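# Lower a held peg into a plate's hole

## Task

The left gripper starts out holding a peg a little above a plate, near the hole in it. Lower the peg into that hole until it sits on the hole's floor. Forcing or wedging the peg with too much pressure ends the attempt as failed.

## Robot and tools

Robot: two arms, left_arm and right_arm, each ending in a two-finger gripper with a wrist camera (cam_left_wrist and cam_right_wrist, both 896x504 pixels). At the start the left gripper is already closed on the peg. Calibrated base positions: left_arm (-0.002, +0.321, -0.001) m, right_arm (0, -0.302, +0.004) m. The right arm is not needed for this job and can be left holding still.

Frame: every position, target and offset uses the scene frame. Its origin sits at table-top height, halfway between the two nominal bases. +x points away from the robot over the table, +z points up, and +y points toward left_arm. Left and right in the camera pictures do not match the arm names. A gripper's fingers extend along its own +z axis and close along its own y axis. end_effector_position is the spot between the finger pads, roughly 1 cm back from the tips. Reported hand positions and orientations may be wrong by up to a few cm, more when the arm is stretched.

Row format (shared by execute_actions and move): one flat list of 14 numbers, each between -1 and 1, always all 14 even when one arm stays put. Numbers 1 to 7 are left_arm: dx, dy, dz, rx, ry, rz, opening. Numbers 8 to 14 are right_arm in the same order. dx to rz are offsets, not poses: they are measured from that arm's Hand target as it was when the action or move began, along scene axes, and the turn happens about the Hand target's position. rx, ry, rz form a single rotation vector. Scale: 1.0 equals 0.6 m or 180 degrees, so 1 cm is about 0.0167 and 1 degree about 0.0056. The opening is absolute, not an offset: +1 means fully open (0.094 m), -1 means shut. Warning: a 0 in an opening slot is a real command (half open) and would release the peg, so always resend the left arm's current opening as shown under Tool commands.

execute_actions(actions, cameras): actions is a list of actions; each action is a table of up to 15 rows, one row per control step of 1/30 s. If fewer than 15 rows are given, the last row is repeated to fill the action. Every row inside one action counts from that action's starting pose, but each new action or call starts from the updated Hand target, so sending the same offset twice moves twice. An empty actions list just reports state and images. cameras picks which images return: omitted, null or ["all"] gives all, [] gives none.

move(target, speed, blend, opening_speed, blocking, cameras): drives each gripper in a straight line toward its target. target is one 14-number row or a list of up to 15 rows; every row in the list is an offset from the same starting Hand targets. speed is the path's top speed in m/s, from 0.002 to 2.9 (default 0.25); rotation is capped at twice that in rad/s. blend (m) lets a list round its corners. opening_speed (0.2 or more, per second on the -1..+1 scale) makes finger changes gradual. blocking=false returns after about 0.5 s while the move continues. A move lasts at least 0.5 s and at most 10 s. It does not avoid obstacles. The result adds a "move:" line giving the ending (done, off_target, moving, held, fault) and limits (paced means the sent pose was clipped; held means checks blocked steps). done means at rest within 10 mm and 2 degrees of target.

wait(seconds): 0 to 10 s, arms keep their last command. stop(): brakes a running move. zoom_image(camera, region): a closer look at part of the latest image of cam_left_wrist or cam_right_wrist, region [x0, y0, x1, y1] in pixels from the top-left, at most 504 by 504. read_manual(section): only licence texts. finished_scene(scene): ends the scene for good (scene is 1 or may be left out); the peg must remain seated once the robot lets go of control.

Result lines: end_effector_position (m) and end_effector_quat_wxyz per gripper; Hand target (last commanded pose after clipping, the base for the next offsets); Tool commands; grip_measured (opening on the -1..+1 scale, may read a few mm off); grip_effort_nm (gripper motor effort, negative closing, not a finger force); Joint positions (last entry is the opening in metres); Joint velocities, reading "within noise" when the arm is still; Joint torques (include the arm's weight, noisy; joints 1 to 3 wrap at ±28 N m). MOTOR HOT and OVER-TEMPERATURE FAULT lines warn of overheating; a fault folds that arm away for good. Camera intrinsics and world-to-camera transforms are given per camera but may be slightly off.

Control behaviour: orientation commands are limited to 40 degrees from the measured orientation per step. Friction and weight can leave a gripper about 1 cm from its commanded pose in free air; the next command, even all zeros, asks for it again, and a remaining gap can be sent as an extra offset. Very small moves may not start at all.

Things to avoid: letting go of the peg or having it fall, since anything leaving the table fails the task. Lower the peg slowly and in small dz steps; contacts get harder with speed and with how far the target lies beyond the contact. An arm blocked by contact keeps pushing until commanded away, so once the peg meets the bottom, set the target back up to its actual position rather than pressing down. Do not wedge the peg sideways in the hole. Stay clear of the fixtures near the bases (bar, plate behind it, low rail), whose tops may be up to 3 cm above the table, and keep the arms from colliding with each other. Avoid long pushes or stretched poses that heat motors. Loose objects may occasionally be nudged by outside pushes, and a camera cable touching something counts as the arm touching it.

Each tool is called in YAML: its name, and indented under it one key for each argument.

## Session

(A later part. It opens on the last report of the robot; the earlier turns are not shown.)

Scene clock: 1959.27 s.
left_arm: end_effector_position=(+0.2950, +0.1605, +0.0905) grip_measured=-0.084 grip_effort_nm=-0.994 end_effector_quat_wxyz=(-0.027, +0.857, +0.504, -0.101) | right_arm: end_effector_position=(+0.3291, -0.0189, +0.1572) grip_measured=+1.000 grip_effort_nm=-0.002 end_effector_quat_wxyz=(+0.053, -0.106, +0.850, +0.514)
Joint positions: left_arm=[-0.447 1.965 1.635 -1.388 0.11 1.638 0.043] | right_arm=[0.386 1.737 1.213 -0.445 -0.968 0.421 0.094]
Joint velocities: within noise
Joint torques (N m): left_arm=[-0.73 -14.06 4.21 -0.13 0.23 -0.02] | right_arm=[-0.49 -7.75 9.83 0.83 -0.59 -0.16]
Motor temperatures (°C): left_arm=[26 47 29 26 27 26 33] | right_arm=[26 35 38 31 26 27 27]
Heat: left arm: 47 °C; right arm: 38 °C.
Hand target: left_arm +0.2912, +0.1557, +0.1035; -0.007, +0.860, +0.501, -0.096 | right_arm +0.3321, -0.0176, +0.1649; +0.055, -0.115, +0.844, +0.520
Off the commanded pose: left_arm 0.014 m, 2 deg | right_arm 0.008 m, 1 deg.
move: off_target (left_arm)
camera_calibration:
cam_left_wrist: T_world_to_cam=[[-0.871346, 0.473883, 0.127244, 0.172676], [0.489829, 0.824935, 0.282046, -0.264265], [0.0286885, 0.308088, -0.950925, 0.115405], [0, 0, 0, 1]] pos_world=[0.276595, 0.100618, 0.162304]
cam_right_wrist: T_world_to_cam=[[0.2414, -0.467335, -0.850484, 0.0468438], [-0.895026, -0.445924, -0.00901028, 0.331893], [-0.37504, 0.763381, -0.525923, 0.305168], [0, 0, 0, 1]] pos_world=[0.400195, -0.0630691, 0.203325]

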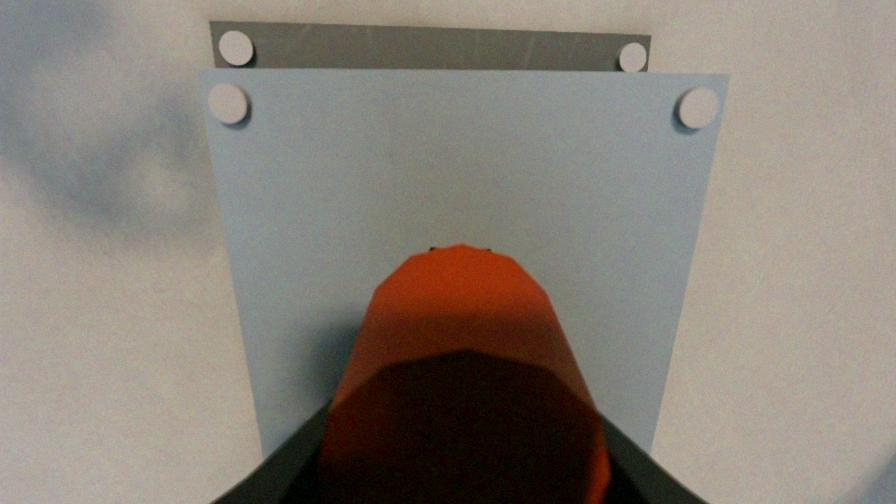

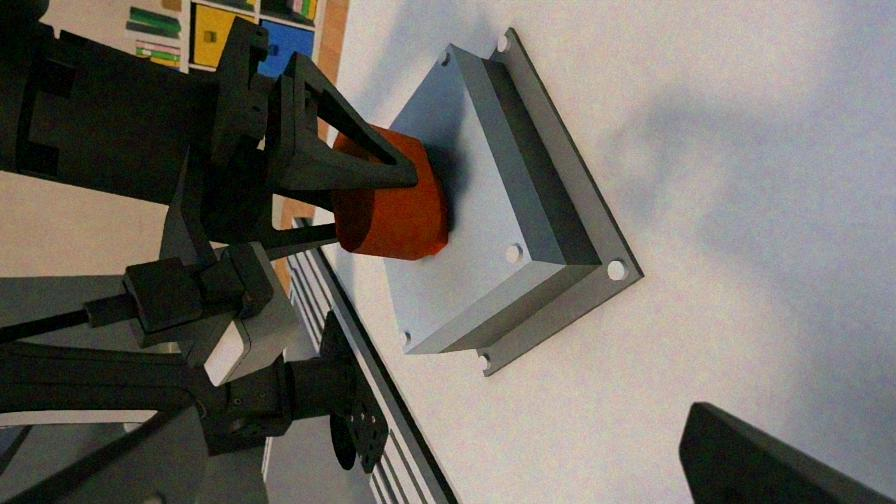

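move:
  target: [-0.00045, 0.00025, -0.0052, 0.00017, 0.0003, 0, -1.0, 0, 0, 0, 0, 0, 0, 1.0]
  speed: 0.03

zoom_image:
  camera: "cam_left_wrist"
  region: [420, 210, 500, 260]

zoom_image:
  camera: "cam_right_wrist"
  region: [385, 135, 475, 265]

Scene clock: 1967.87 s.
left_arm: end_effector_position=(+0.2947, +0.1605, +0.0876) grip_measured=-0.084 grip_effort_nm=-0.999 end_effector_quat_wxyz=(-0.027, +0.857, +0.504, -0.101) | right_arm: end_effector_position=(+0.3291, -0.0189, +0.1572) grip_measured=+1.000 grip_effort_nm=0.002 end_effector_quat_wxyz=(+0.053, -0.106, +0.850, +0.514)
Joint positions: left_arm=[-0.447 1.965 1.624 -1.377 0.11 1.638 0.043] | right_arm=[0.386 1.737 1.213 -0.445 -0.968 0.421 0.094]
Joint velocities: within noise
Joint torques (N m): left_arm=[-0.73 -14.05 4.3 -0.1 0.22 -0.03] | right_arm=[-0.49 -7.76 9.81 0.82 -0.6 -0.17]
Motor temperatures (°C): left_arm=[26 47 29 26 27 26 33] | right_arm=[26 35 38 31 26 27 27]
Heat: left arm: 47 °C; right arm: 38 °C.
Hand target: left_arm +0.2909, +0.1559, +0.1004; -0.007, +0.860, +0.501, -0.096 | right_arm +0.3321, -0.0176, +0.1649; +0.055, -0.115, +0.844, +0.520
Off the commanded pose: left_arm 0.014 m, 2 deg | right_arm 0.008 m, 1 deg.
move: off_target (left_arm)
camera_calibration:
cam_left_wrist: T_world_to_cam=[[-0.871346, 0.473883, 0.127244, 0.172784], [0.489829, 0.824935, 0.282046, -0.2633], [0.0286885, 0.308088, -0.950925, 0.112656], [0, 0, 0, 1]] pos_world=[0.276295, 0.100618, 0.159404]
cam_right_wrist: T_world_to_cam=[[0.2414, -0.467335, -0.850484, 0.0468438], [-0.895026, -0.445924, -0.00901028, 0.331893], [-0.37504, 0.763381, -0.525923, 0.305168], [0, 0, 0, 1]] pos_world=[0.400195, -0.0630691, 0.203325]

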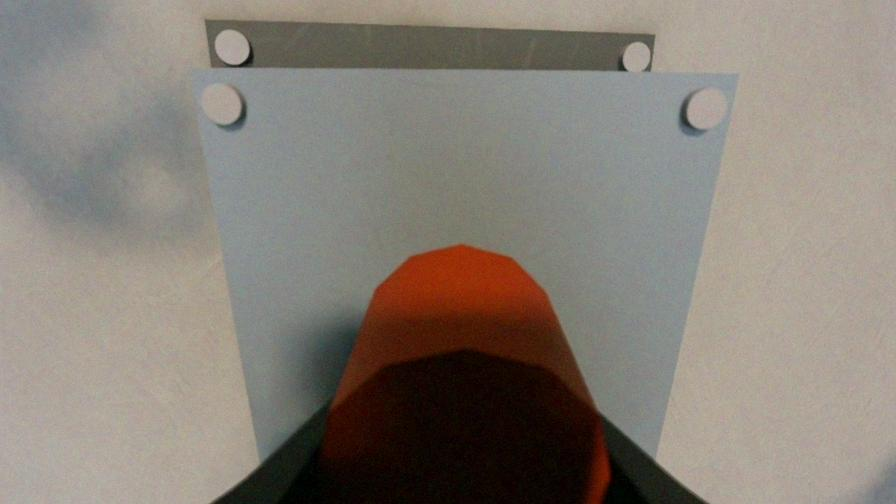

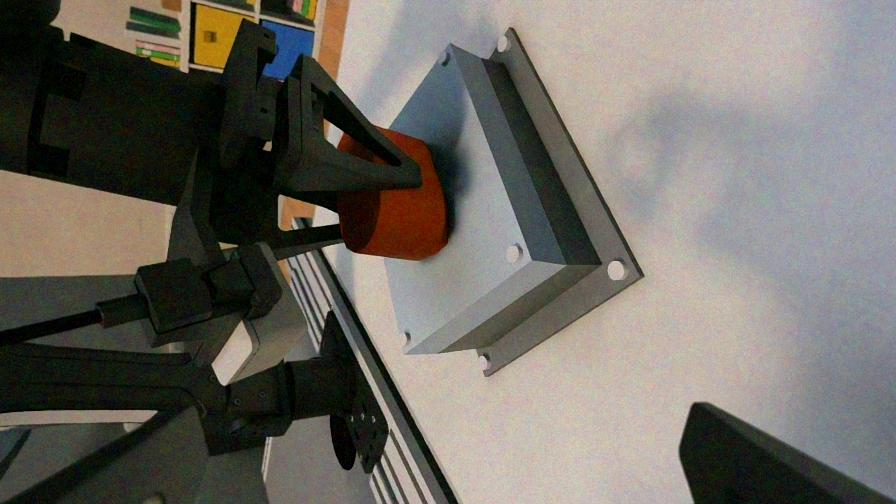

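Scaled by 6.300 from the camera's 896x504 image, which has a finer 1280x720 frame.

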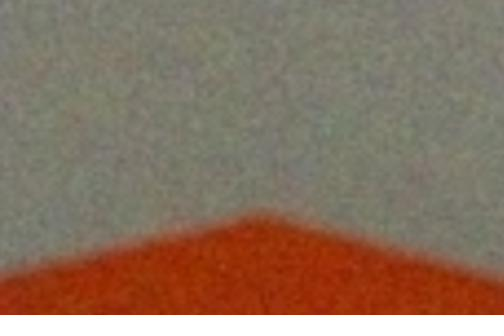

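Scaled by 3.877 from the camera's 896x504 image, which has a finer 1280x720 frame.

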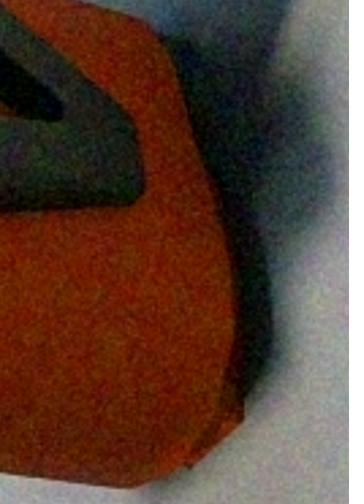

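move:
  target: [-0.0002, 0.00011, -0.0023, 0.00008, 0.00014, 0, -1.0, 0, 0, 0, 0, 0, 0, 1.0]
  speed: 0.02

zoom_image:
  camera: "cam_right_wrist"
  region: [385, 135, 475, 265]

Scene clock: 1984.43 s.
left_arm: end_effector_position=(+0.2953, +0.1603, +0.0875) grip_measured=-0.084 grip_effort_nm=-0.994 end_effector_quat_wxyz=(-0.026, +0.858, +0.504, -0.100) | right_arm: end_effector_position=(+0.3291, -0.0189, +0.1572) grip_measured=+1.000 grip_effort_nm=-0.002 end_effector_quat_wxyz=(+0.053, -0.106, +0.850, +0.514)
Joint positions: left_arm=[-0.447 1.965 1.624 -1.374 0.11 1.638 0.043] | right_arm=[0.386 1.737 1.213 -0.445 -0.968 0.421 0.094]
Joint velocities: within noise
Joint torques (N m): left_arm=[-0.69 -13.97 3.82 -0.05 0.26 -0.03] | right_arm=[-0.5 -7.75 9.81 0.83 -0.6 -0.17]
Motor temperatures (°C): left_arm=[26 47 29 26 27 26 33] | right_arm=[26 35 38 31 26 27 27]
Heat: left arm: 47 °C; right arm: 38 °C.
Hand target: left_arm +0.2908, +0.1560, +0.0990; -0.008, +0.860, +0.501, -0.096 | right_arm +0.3321, -0.0176, +0.1649; +0.055, -0.115, +0.844, +0.520
Off the commanded pose: left_arm 0.013 m, 2 deg | right_arm 0.008 m, 1 deg.
move: off_target (left_arm)
camera_calibration:
cam_left_wrist: T_world_to_cam=[[-0.871695, 0.473933, 0.124641, 0.173748], [0.489074, 0.825316, 0.282241, -0.263164], [0.0308954, 0.306987, -0.951212, 0.112159], [0, 0, 0, 1]] pos_world=[0.276696, 0.100417, 0.159306]
cam_right_wrist: T_world_to_cam=[[0.2414, -0.467335, -0.850484, 0.0468438], [-0.895026, -0.445924, -0.00901028, 0.331893], [-0.37504, 0.763381, -0.525923, 0.305168], [0, 0, 0, 1]] pos_world=[0.400195, -0.0630691, 0.203325]

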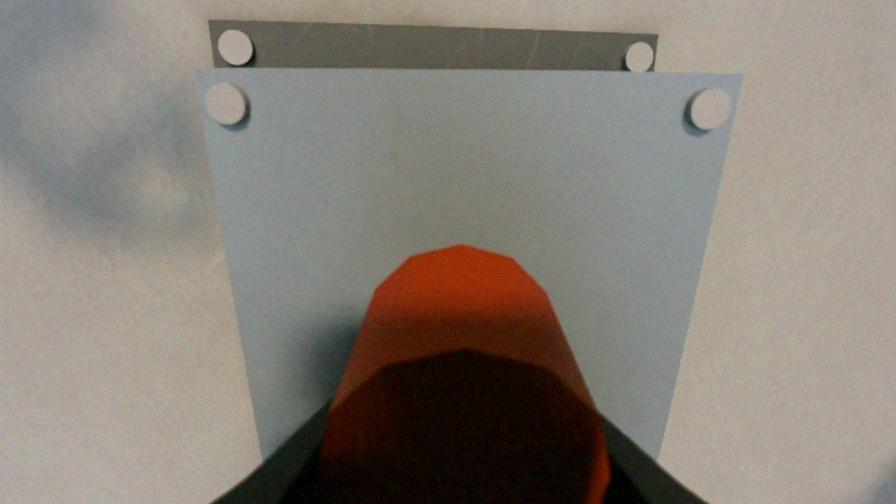

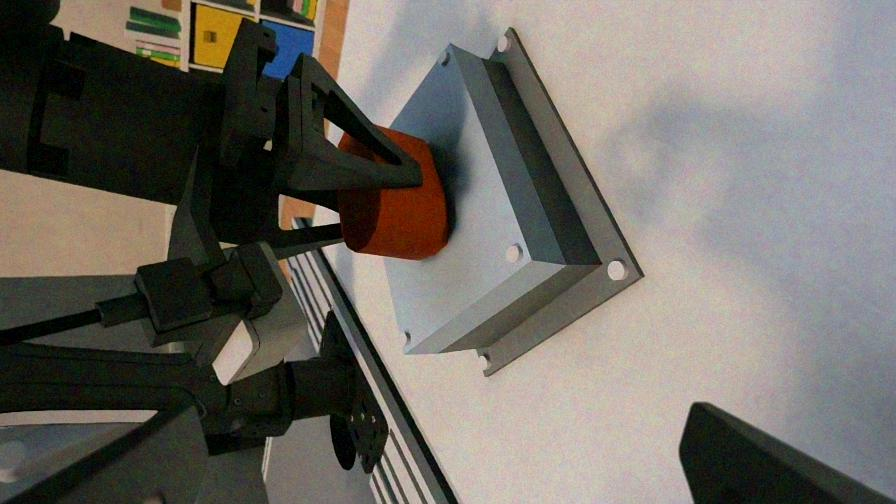

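Scaled by 3.877 from the camera's 896x504 image, which has a finer 1280x720 frame.

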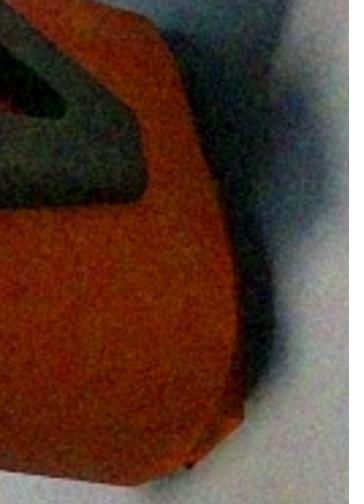

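move:
  target: [-0.0003, 0.00016, -0.0018, 0.0001, 0.00018, 0, -1.0, 0, 0, 0, 0, 0, 0, 1.0]
  speed: 0.02

zoom_image:
  camera: "cam_right_wrist"
  region: [385, 135, 475, 265]

Scene clock: 1996.87 s.
left_arm: end_effector_position=(+0.2948, +0.1605, +0.0862) grip_measured=-0.084 grip_effort_nm=-0.989 end_effector_quat_wxyz=(-0.026, +0.857, +0.504, -0.100) | right_arm: end_effector_position=(+0.3291, -0.0189, +0.1572) grip_measured=+1.000 grip_effort_nm=-0.002 end_effector_quat_wxyz=(+0.053, -0.106, +0.850, +0.514)
Joint positions: left_arm=[-0.447 1.965 1.619 -1.37 0.11 1.638 0.043] | right_arm=[0.386 1.737 1.213 -0.445 -0.968 0.421 0.094]
Joint velocities: within noise
Joint torques (N m): left_arm=[-0.73 -13.87 3.92 -0.03 0.25 -0.01] | right_arm=[-0.49 -7.75 9.83 0.84 -0.59 -0.17]
Motor temperatures (°C): left_arm=[26 47 29 26 27 26 33] | right_arm=[26 35 38 31 26 27 27]
Heat: left arm: 47 °C; right arm: 38 °C.
Hand target: left_arm +0.2907, +0.1560, +0.0980; -0.008, +0.860, +0.501, -0.096 | right_arm +0.3321, -0.0176, +0.1649; +0.055, -0.115, +0.844, +0.520
Off the commanded pose: left_arm 0.013 m, 2 deg | right_arm 0.008 m, 1 deg.
move: off_target (left_arm)
camera_calibration:
cam_left_wrist: T_world_to_cam=[[-0.87152, 0.473862, 0.126129, 0.173189], [0.489467, 0.82514, 0.282075, -0.262831], [0.0295904, 0.30757, -0.951065, 0.11115], [0, 0, 0, 1]] pos_world=[0.276295, 0.100618, 0.158005]
cam_right_wrist: T_world_to_cam=[[0.2414, -0.467335, -0.850484, 0.0468438], [-0.895026, -0.445924, -0.00901028, 0.331893], [-0.37504, 0.763381, -0.525923, 0.305168], [0, 0, 0, 1]] pos_world=[0.400195, -0.0630691, 0.203325]

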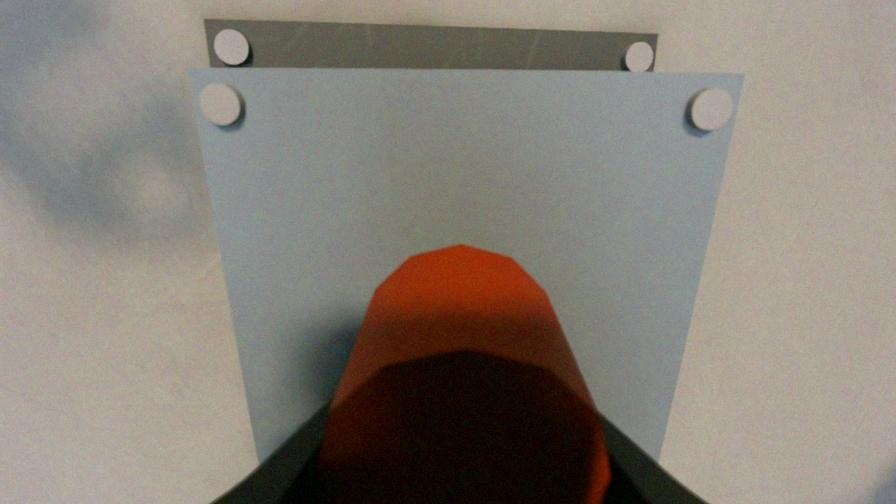

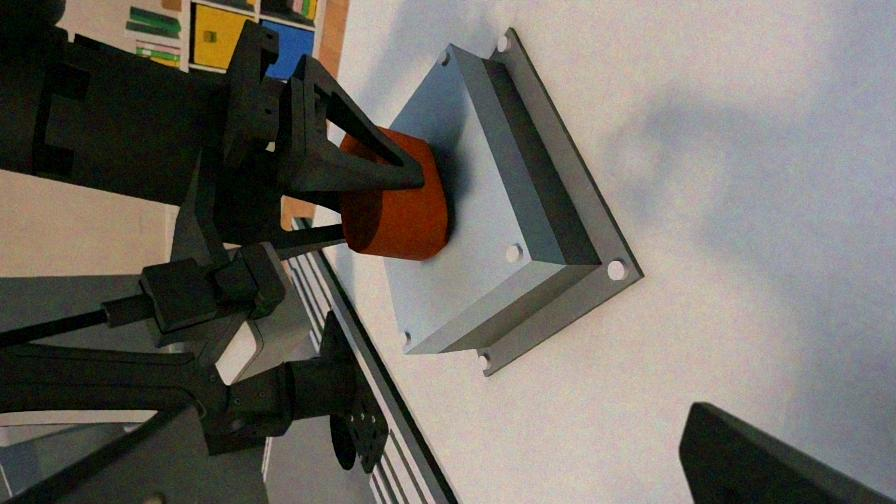

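Scaled by 3.877 from the camera's 896x504 image, which has a finer 1280x720 frame.

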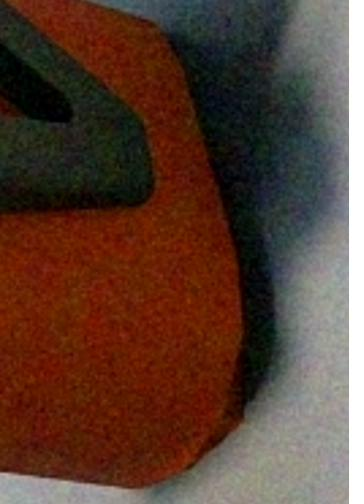

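move:
  target: [-0.0003, 0.00016, -0.0018, 0.0001, 0.00018, 0, -1.0, 0, 0, 0, 0, 0, 0, 1.0]
  speed: 0.02

zoom_image:
  camera: "cam_right_wrist"
  region: [385, 135, 475, 265]

Scene clock: 2003.80 s.
left_arm: end_effector_position=(+0.2948, +0.1604, +0.0860) grip_measured=-0.084 grip_effort_nm=-0.994 end_effector_quat_wxyz=(-0.025, +0.858, +0.504, -0.100) | right_arm: end_effector_position=(+0.3291, -0.0189, +0.1572) grip_measured=+1.000 grip_effort_nm=-0.007 end_effector_quat_wxyz=(+0.053, -0.106, +0.850, +0.514)
Joint positions: left_arm=[-0.447 1.962 1.615 -1.366 0.11 1.638 0.043] | right_arm=[0.386 1.737 1.213 -0.445 -0.968 0.421 0.094]
Joint velocities: within noise
Joint torques (N m): left_arm=[-0.72 -13.74 4.01 -0.05 0.25 -0.01] | right_arm=[-0.47 -7.75 9.83 0.83 -0.59 -0.17]
Motor temperatures (°C): left_arm=[26 47 29 26 27 26 33] | right_arm=[26 35 38 31 26 27 27]
Heat: left arm: 47 °C; right arm: 38 °C.
Hand target: left_arm +0.2904, +0.1562, +0.0968; -0.008, +0.860, +0.501, -0.097 | right_arm +0.3321, -0.0176, +0.1649; +0.055, -0.115, +0.844, +0.520
Off the commanded pose: left_arm 0.013 m, 2 deg | right_arm 0.008 m, 1 deg.
move: off_target (left_arm)
camera_calibration:
cam_left_wrist: T_world_to_cam=[[-0.871837, 0.473981, 0.123458, 0.173626], [0.488756, 0.825482, 0.282307, -0.262601], [0.0318965, 0.306467, -0.951347, 0.110484], [0, 0, 0, 1]] pos_world=[0.276197, 0.100617, 0.157807]
cam_right_wrist: T_world_to_cam=[[0.2414, -0.467335, -0.850484, 0.0468438], [-0.895026, -0.445924, -0.00901028, 0.331893], [-0.37504, 0.763381, -0.525923, 0.305168], [0, 0, 0, 1]] pos_world=[0.400195, -0.0630691, 0.203325]

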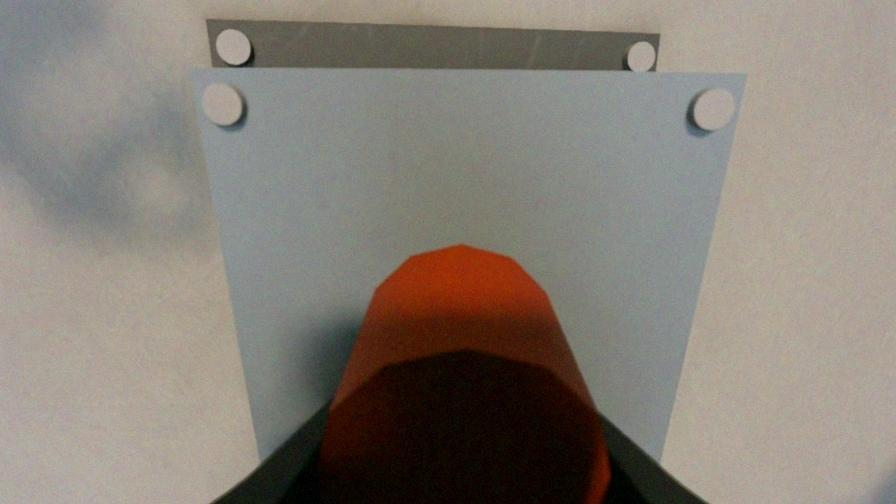

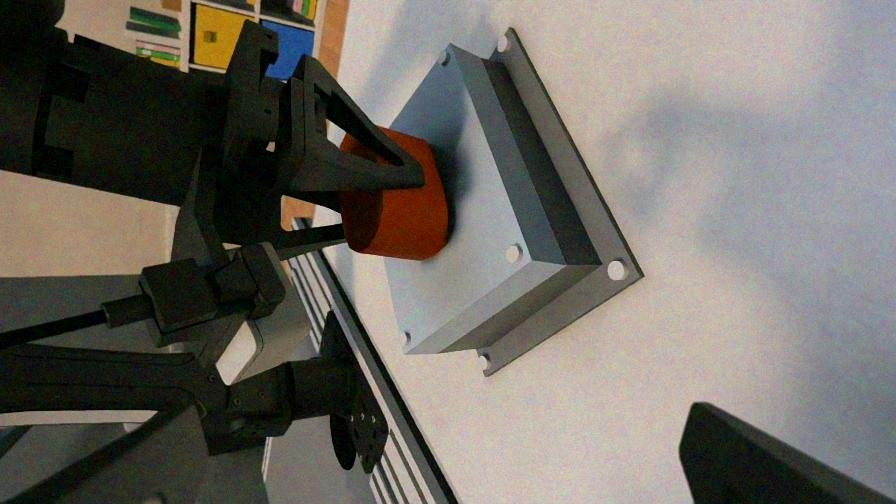

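Scaled by 3.877 from the camera's 896x504 image, which has a finer 1280x720 frame.

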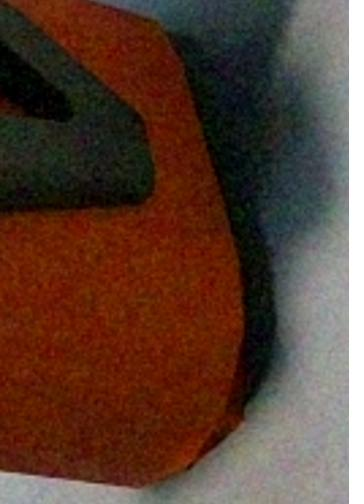

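zoom_image:
  camera: "cam_right_wrist"
  region: [405, 215, 465, 275]

Scaled by 8.400 from the camera's 896x504 image, which has a finer 1280x720 frame.

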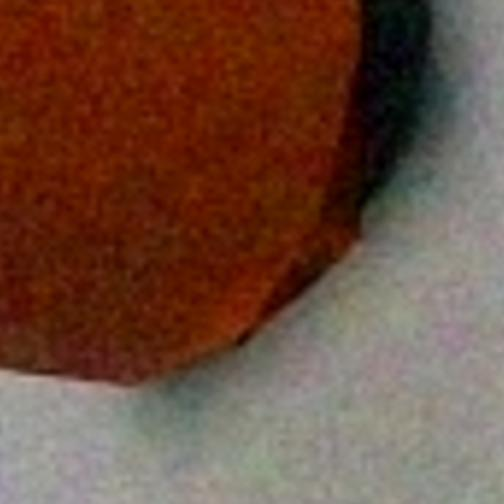

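move:
  target: [-0.0003, 0.00016, -0.003, 0.0001, 0.00018, 0, -1.0, 0, 0, 0, 0, 0, 0, 1.0]
  speed: 0.02

zoom_image:
  camera: "cam_right_wrist"
  region: [405, 215, 465, 275]

Scene clock: 2036.10 s.
left_arm: end_effector_position=(+0.2947, +0.1605, +0.0858) grip_measured=-0.084 grip_effort_nm=-0.989 end_effector_quat_wxyz=(-0.024, +0.858, +0.504, -0.099) | right_arm: end_effector_position=(+0.3291, -0.0189, +0.1572) grip_measured=+1.000 grip_effort_nm=0.002 end_effector_quat_wxyz=(+0.053, -0.106, +0.850, +0.514)
Joint positions: left_arm=[-0.447 1.959 1.61 -1.362 0.11 1.638 0.043] | right_arm=[0.386 1.737 1.213 -0.445 -0.968 0.421 0.094]
Joint velocities: within noise
Joint torques (N m): left_arm=[-0.73 -13.3 3.79 -0.03 0.21 -0.03] | right_arm=[-0.44 -7.76 9.81 0.84 -0.59 -0.16]
Motor temperatures (°C): left_arm=[26 50 28 26 27 26 33] | right_arm=[26 35 38 31 26 27 27]
Heat: left arm: 50 °C; right arm: 38 °C.
Hand target: left_arm +0.2902, +0.1562, +0.0950; -0.009, +0.860, +0.501, -0.097 | right_arm +0.3321, -0.0176, +0.1649; +0.055, -0.115, +0.844, +0.520
Off the commanded pose: left_arm 0.011 m, 2 deg | right_arm 0.008 m, 1 deg.
move: off_target (left_arm)
camera_calibration:
cam_left_wrist: T_world_to_cam=[[-0.872177, 0.474024, 0.120865, 0.173794], [0.488, 0.825855, 0.282524, -0.262427], [0.0341059, 0.305393, -0.951616, 0.109785], [0, 0, 0, 1]] pos_world=[0.275899, 0.100816, 0.157609]
cam_right_wrist: T_world_to_cam=[[0.2414, -0.467335, -0.850484, 0.0468438], [-0.895026, -0.445924, -0.00901028, 0.331893], [-0.37504, 0.763381, -0.525923, 0.305168], [0, 0, 0, 1]] pos_world=[0.400195, -0.0630691, 0.203325]

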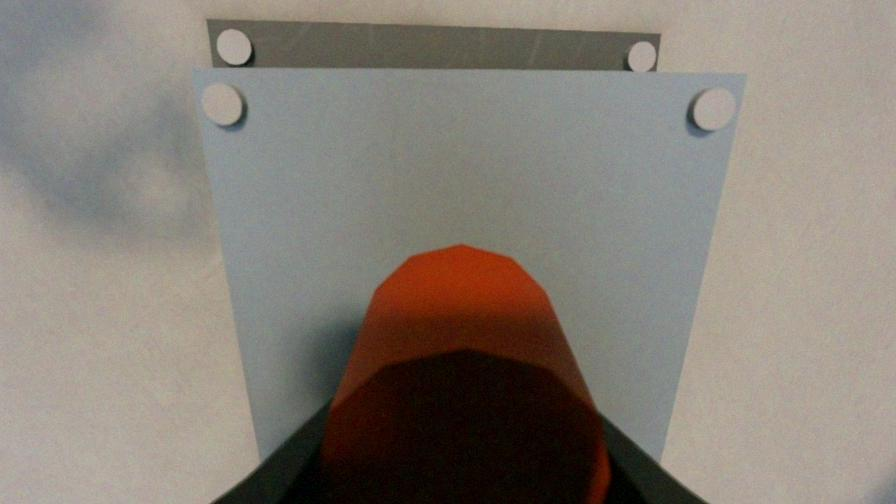

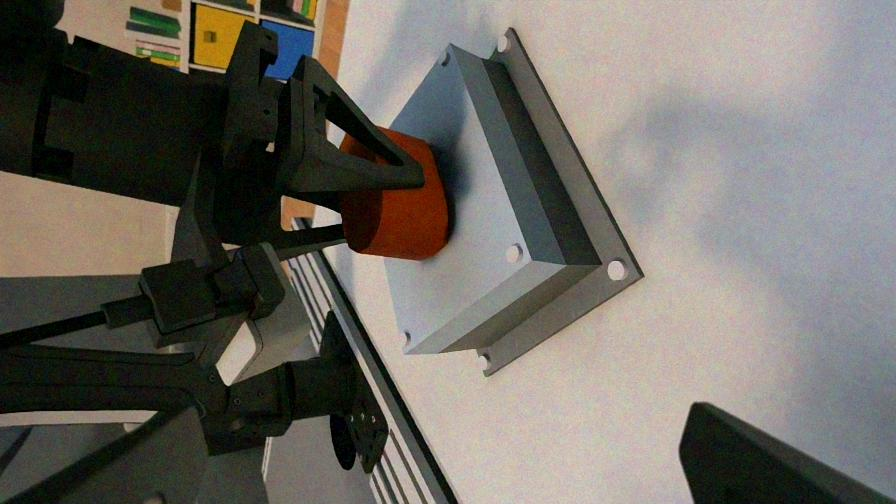

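Scaled by 8.400 from the camera's 896x504 image, which has a finer 1280x720 frame.

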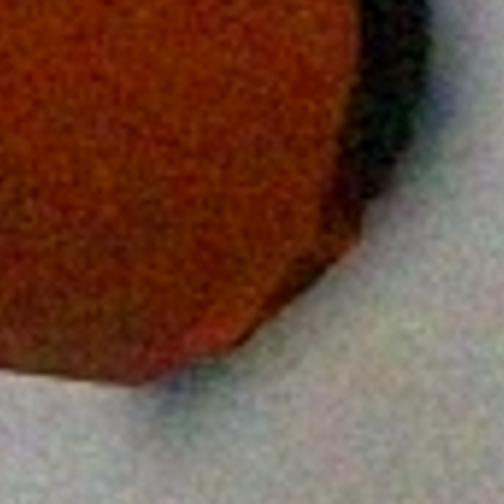

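move:
  target: [0.0003, -0.0001, 0.006, 0, 0, 0, -1.0, 0, 0, 0, 0, 0, 0, 1.0]
  speed: 0.02
  cameras: []

Scene clock: 2065.37 s.
left_arm: end_effector_position=(+0.2947, +0.1605, +0.0858) grip_measured=-0.084 grip_effort_nm=-0.989 end_effector_quat_wxyz=(-0.024, +0.858, +0.504, -0.099) | right_arm: end_effector_position=(+0.3291, -0.0189, +0.1572) grip_measured=+1.000 grip_effort_nm=-0.007 end_effector_quat_wxyz=(+0.053, -0.106, +0.850, +0.514)
Joint positions: left_arm=[-0.447 1.959 1.61 -1.362 0.11 1.638 0.043] | right_arm=[0.386 1.737 1.213 -0.445 -0.968 0.421 0.094]
Joint velocities: within noise
Joint torques (N m): left_arm=[-0.76 -13.42 4.72 -0.18 0.25 -0.03] | right_arm=[-0.49 -7.76 9.78 0.83 -0.59 -0.17]
Motor temperatures (°C): left_arm=[26 47 28 26 27 26 33] | right_arm=[26 35 38 31 26 27 27]
Heat: left arm: 47 °C; right arm: 38 °C.
Hand target: left_arm +0.2904, +0.1562, +0.0986; -0.009, +0.860, +0.501, -0.097 | right_arm +0.3321, -0.0176, +0.1649; +0.055, -0.115, +0.844, +0.520
Off the commanded pose: left_arm 0.014 m, 2 deg | right_arm 0.008 m, 1 deg.
move: off_target (left_arm)
No camera images: "cameras" was empty.

move:
  target: [0, 0, 0, 0, 0, 0, 0.15, 0, 0, 0, 0, 0, 0, 1.0]
  speed: 0.02
  opening_speed: 0.35

zoom_image:
  camera: "cam_right_wrist"
  region: [305, 105, 485, 285]

Scene clock: 2075.77 s.
left_arm: end_effector_position=(+0.2947, +0.1605, +0.0858) grip_measured=+0.147 grip_effort_nm=0.173 end_effector_quat_wxyz=(-0.024, +0.858, +0.504, -0.099) | right_arm: end_effector_position=(+0.3291, -0.0189, +0.1572) grip_measured=+1.000 grip_effort_nm=0.002 end_effector_quat_wxyz=(+0.053, -0.106, +0.850, +0.514)
Joint positions: left_arm=[-0.447 1.959 1.61 -1.362 0.11 1.638 0.054] | right_arm=[0.386 1.737 1.213 -0.445 -0.968 0.421 0.094]
Joint velocities: within noise
Joint torques (N m): left_arm=[-0.72 -13.35 4.71 -0.18 0.23 0] | right_arm=[-0.46 -7.79 9.84 0.84 -0.6 -0.17]
Motor temperatures (°C): left_arm=[26 47 28 26 27 26 32] | right_arm=[26 35 38 31 26 27 27]
Heat: left arm: 47 °C; right arm: 38 °C.
Hand target: left_arm +0.2904, +0.1562, +0.0986; -0.009, +0.860, +0.501, -0.097 | right_arm +0.3321, -0.0176, +0.1649; +0.055, -0.115, +0.844, +0.520
Off the commanded pose: left_arm 0.014 m, 2 deg | right_arm 0.008 m, 1 deg.
move: off_target (left_arm)
camera_calibration:
cam_left_wrist: T_world_to_cam=[[-0.872177, 0.474024, 0.120865, 0.173794], [0.488, 0.825855, 0.282524, -0.262427], [0.0341059, 0.305393, -0.951616, 0.109785], [0, 0, 0, 1]] pos_world=[0.275899, 0.100816, 0.157609]
cam_right_wrist: T_world_to_cam=[[0.2414, -0.467335, -0.850484, 0.0468438], [-0.895026, -0.445924, -0.00901028, 0.331893], [-0.37504, 0.763381, -0.525923, 0.305168], [0, 0, 0, 1]] pos_world=[0.400195, -0.0630691, 0.203325]

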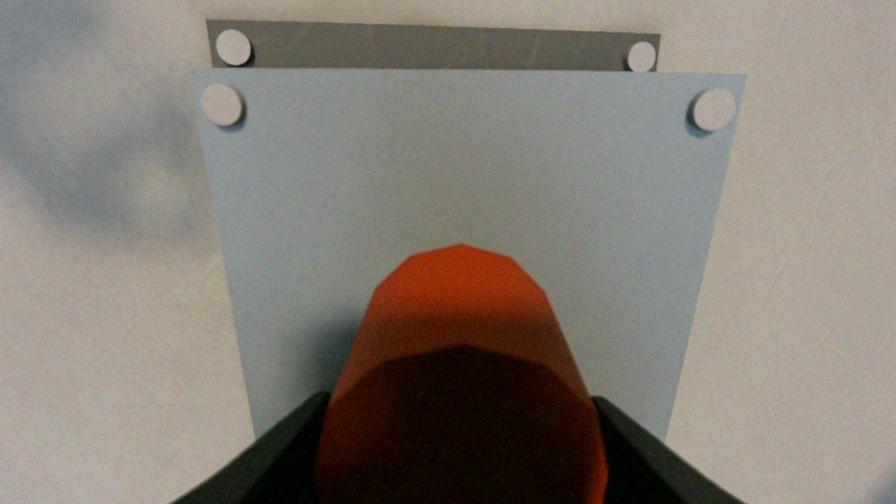

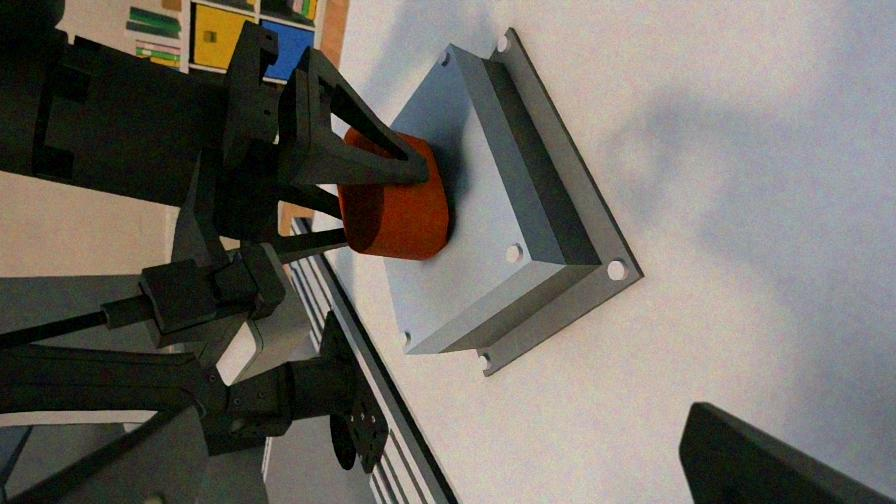

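Scaled by 2.800 from the camera's 896x504 image, which has a finer 1280x720 frame.

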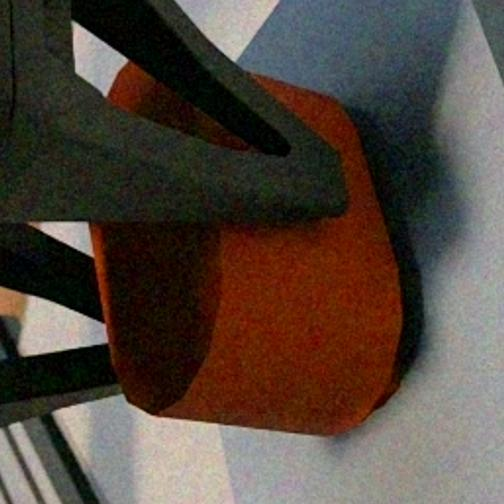

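move:
  target:
    - [0, 0, 0, 0, 0, 0, 0.6, 0, 0, 0, 0, 0, 0, 1.0]
    - [0.0055, -0.0012, 0.033, 0, 0, 0, 0.6, 0, 0, 0, 0, 0, 0, 1.0]
    - [0.0192, -0.0041, 0.115, 0, 0, 0, 0.6, 0, 0, 0, 0, 0, 0, 1.0]
  speed: [0.05, 0.05, 0.12]
  opening_speed: 0.8

zoom_image:
  camera: "cam_right_wrist"
  region: [305, 105, 485, 285]

Scene clock: 2088.77 s.
left_arm: end_effector_position=(+0.3036, +0.1579, +0.1453) grip_measured=+0.597 grip_effort_nm=0.178 end_effector_quat_wxyz=(-0.002, +0.859, +0.505, -0.084) | right_arm: end_effector_position=(+0.3291, -0.0189, +0.1572) grip_measured=+1.000 grip_effort_nm=-0.002 end_effector_quat_wxyz=(+0.053, -0.106, +0.850, +0.514)
Joint positions: left_arm=[-0.447 1.941 1.828 -1.543 0.11 1.636 0.075] | right_arm=[0.386 1.737 1.213 -0.445 -0.968 0.421 0.094]
Joint velocities: within noise
Joint torques (N m): left_arm=[-0.44 -13.14 7.73 -0.27 0.25 -0.07] | right_arm=[-0.44 -7.77 9.83 0.84 -0.6 -0.16]
Motor temperatures (°C): left_arm=[26 47 29 26 27 26 32] | right_arm=[26 35 38 31 26 27 27]
Heat: left arm: 47 °C; right arm: 38 °C.
Hand target: left_arm +0.3020, +0.1537, +0.1676; -0.008, +0.860, +0.501, -0.097 | right_arm +0.3321, -0.0176, +0.1649; +0.055, -0.115, +0.844, +0.520
Off the commanded pose: left_arm 0.023 m, 2 deg | right_arm 0.008 m, 1 deg.
joint sent to its limit (left arm) — joint 4 (wrist pitch), lower limit. The joint targets are off in orientation, not in position.
move: off_target (left_arm)
camera_calibration:
cam_left_wrist: T_world_to_cam=[[-0.878747, 0.47262, 0.0665922, 0.185741], [0.470562, 0.834549, 0.286531, -0.278104], [0.079846, 0.283124, -0.955754, 0.157188], [0, 0, 0, 1]] pos_world=[0.281534, 0.0998032, 0.21755]
cam_right_wrist: T_world_to_cam=[[0.2414, -0.467335, -0.850484, 0.0468438], [-0.895026, -0.445924, -0.00901028, 0.331893], [-0.37504, 0.763381, -0.525923, 0.305168], [0, 0, 0, 1]] pos_world=[0.400195, -0.0630691, 0.203325]

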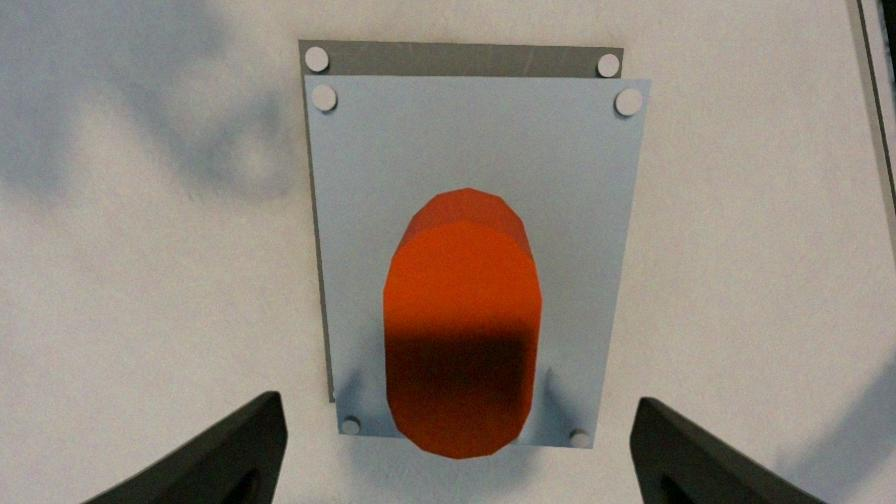

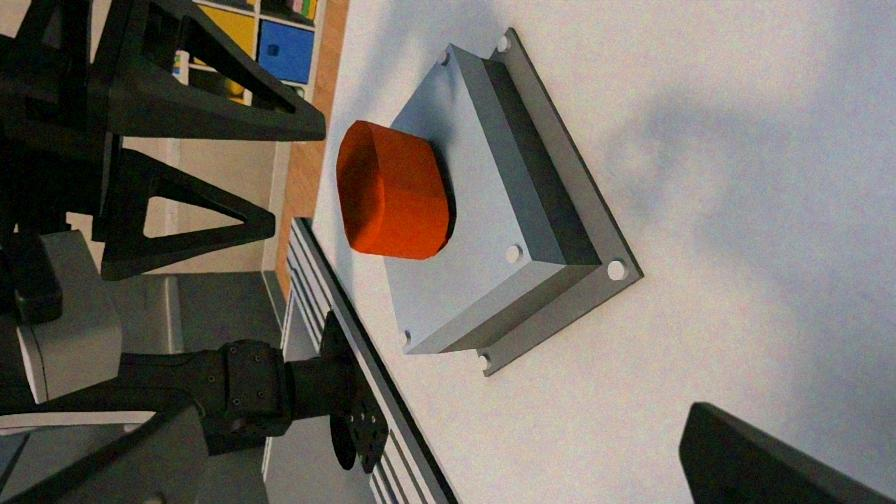

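Scaled by 2.800 from the camera's 896x504 image, which has a finer 1280x720 frame.

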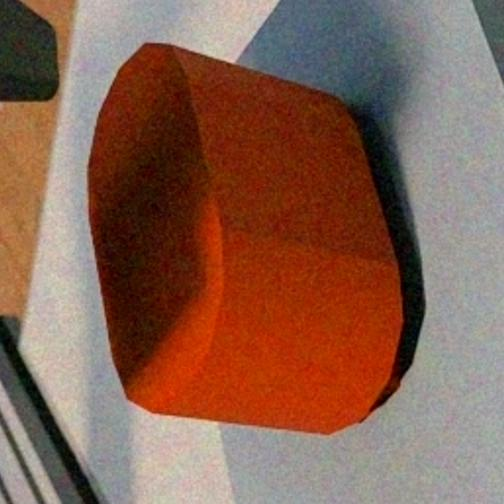

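zoom_image:
  camera: "cam_left_wrist"
  region: [360, 170, 570, 470]

zoom_image:
  camera: "cam_right_wrist"
  region: [395, 205, 475, 275]

Scaled by 1.680 from the camera's 896x504 image, which has a finer 1280x720 frame.

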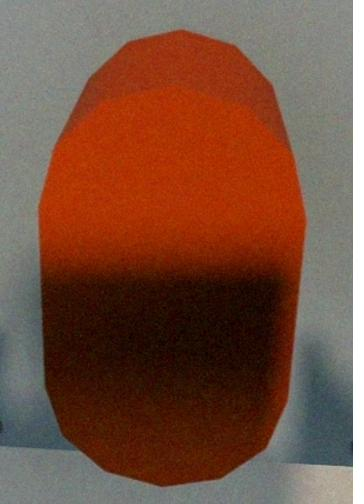

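Scaled by 6.300 from the camera's 896x504 image, which has a finer 1280x720 frame.

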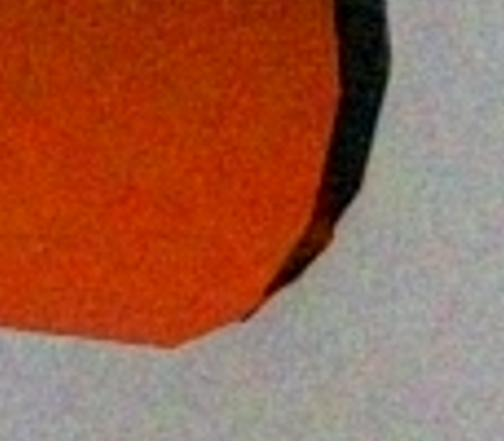

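finished_scene:

The scene is finished: the task was done.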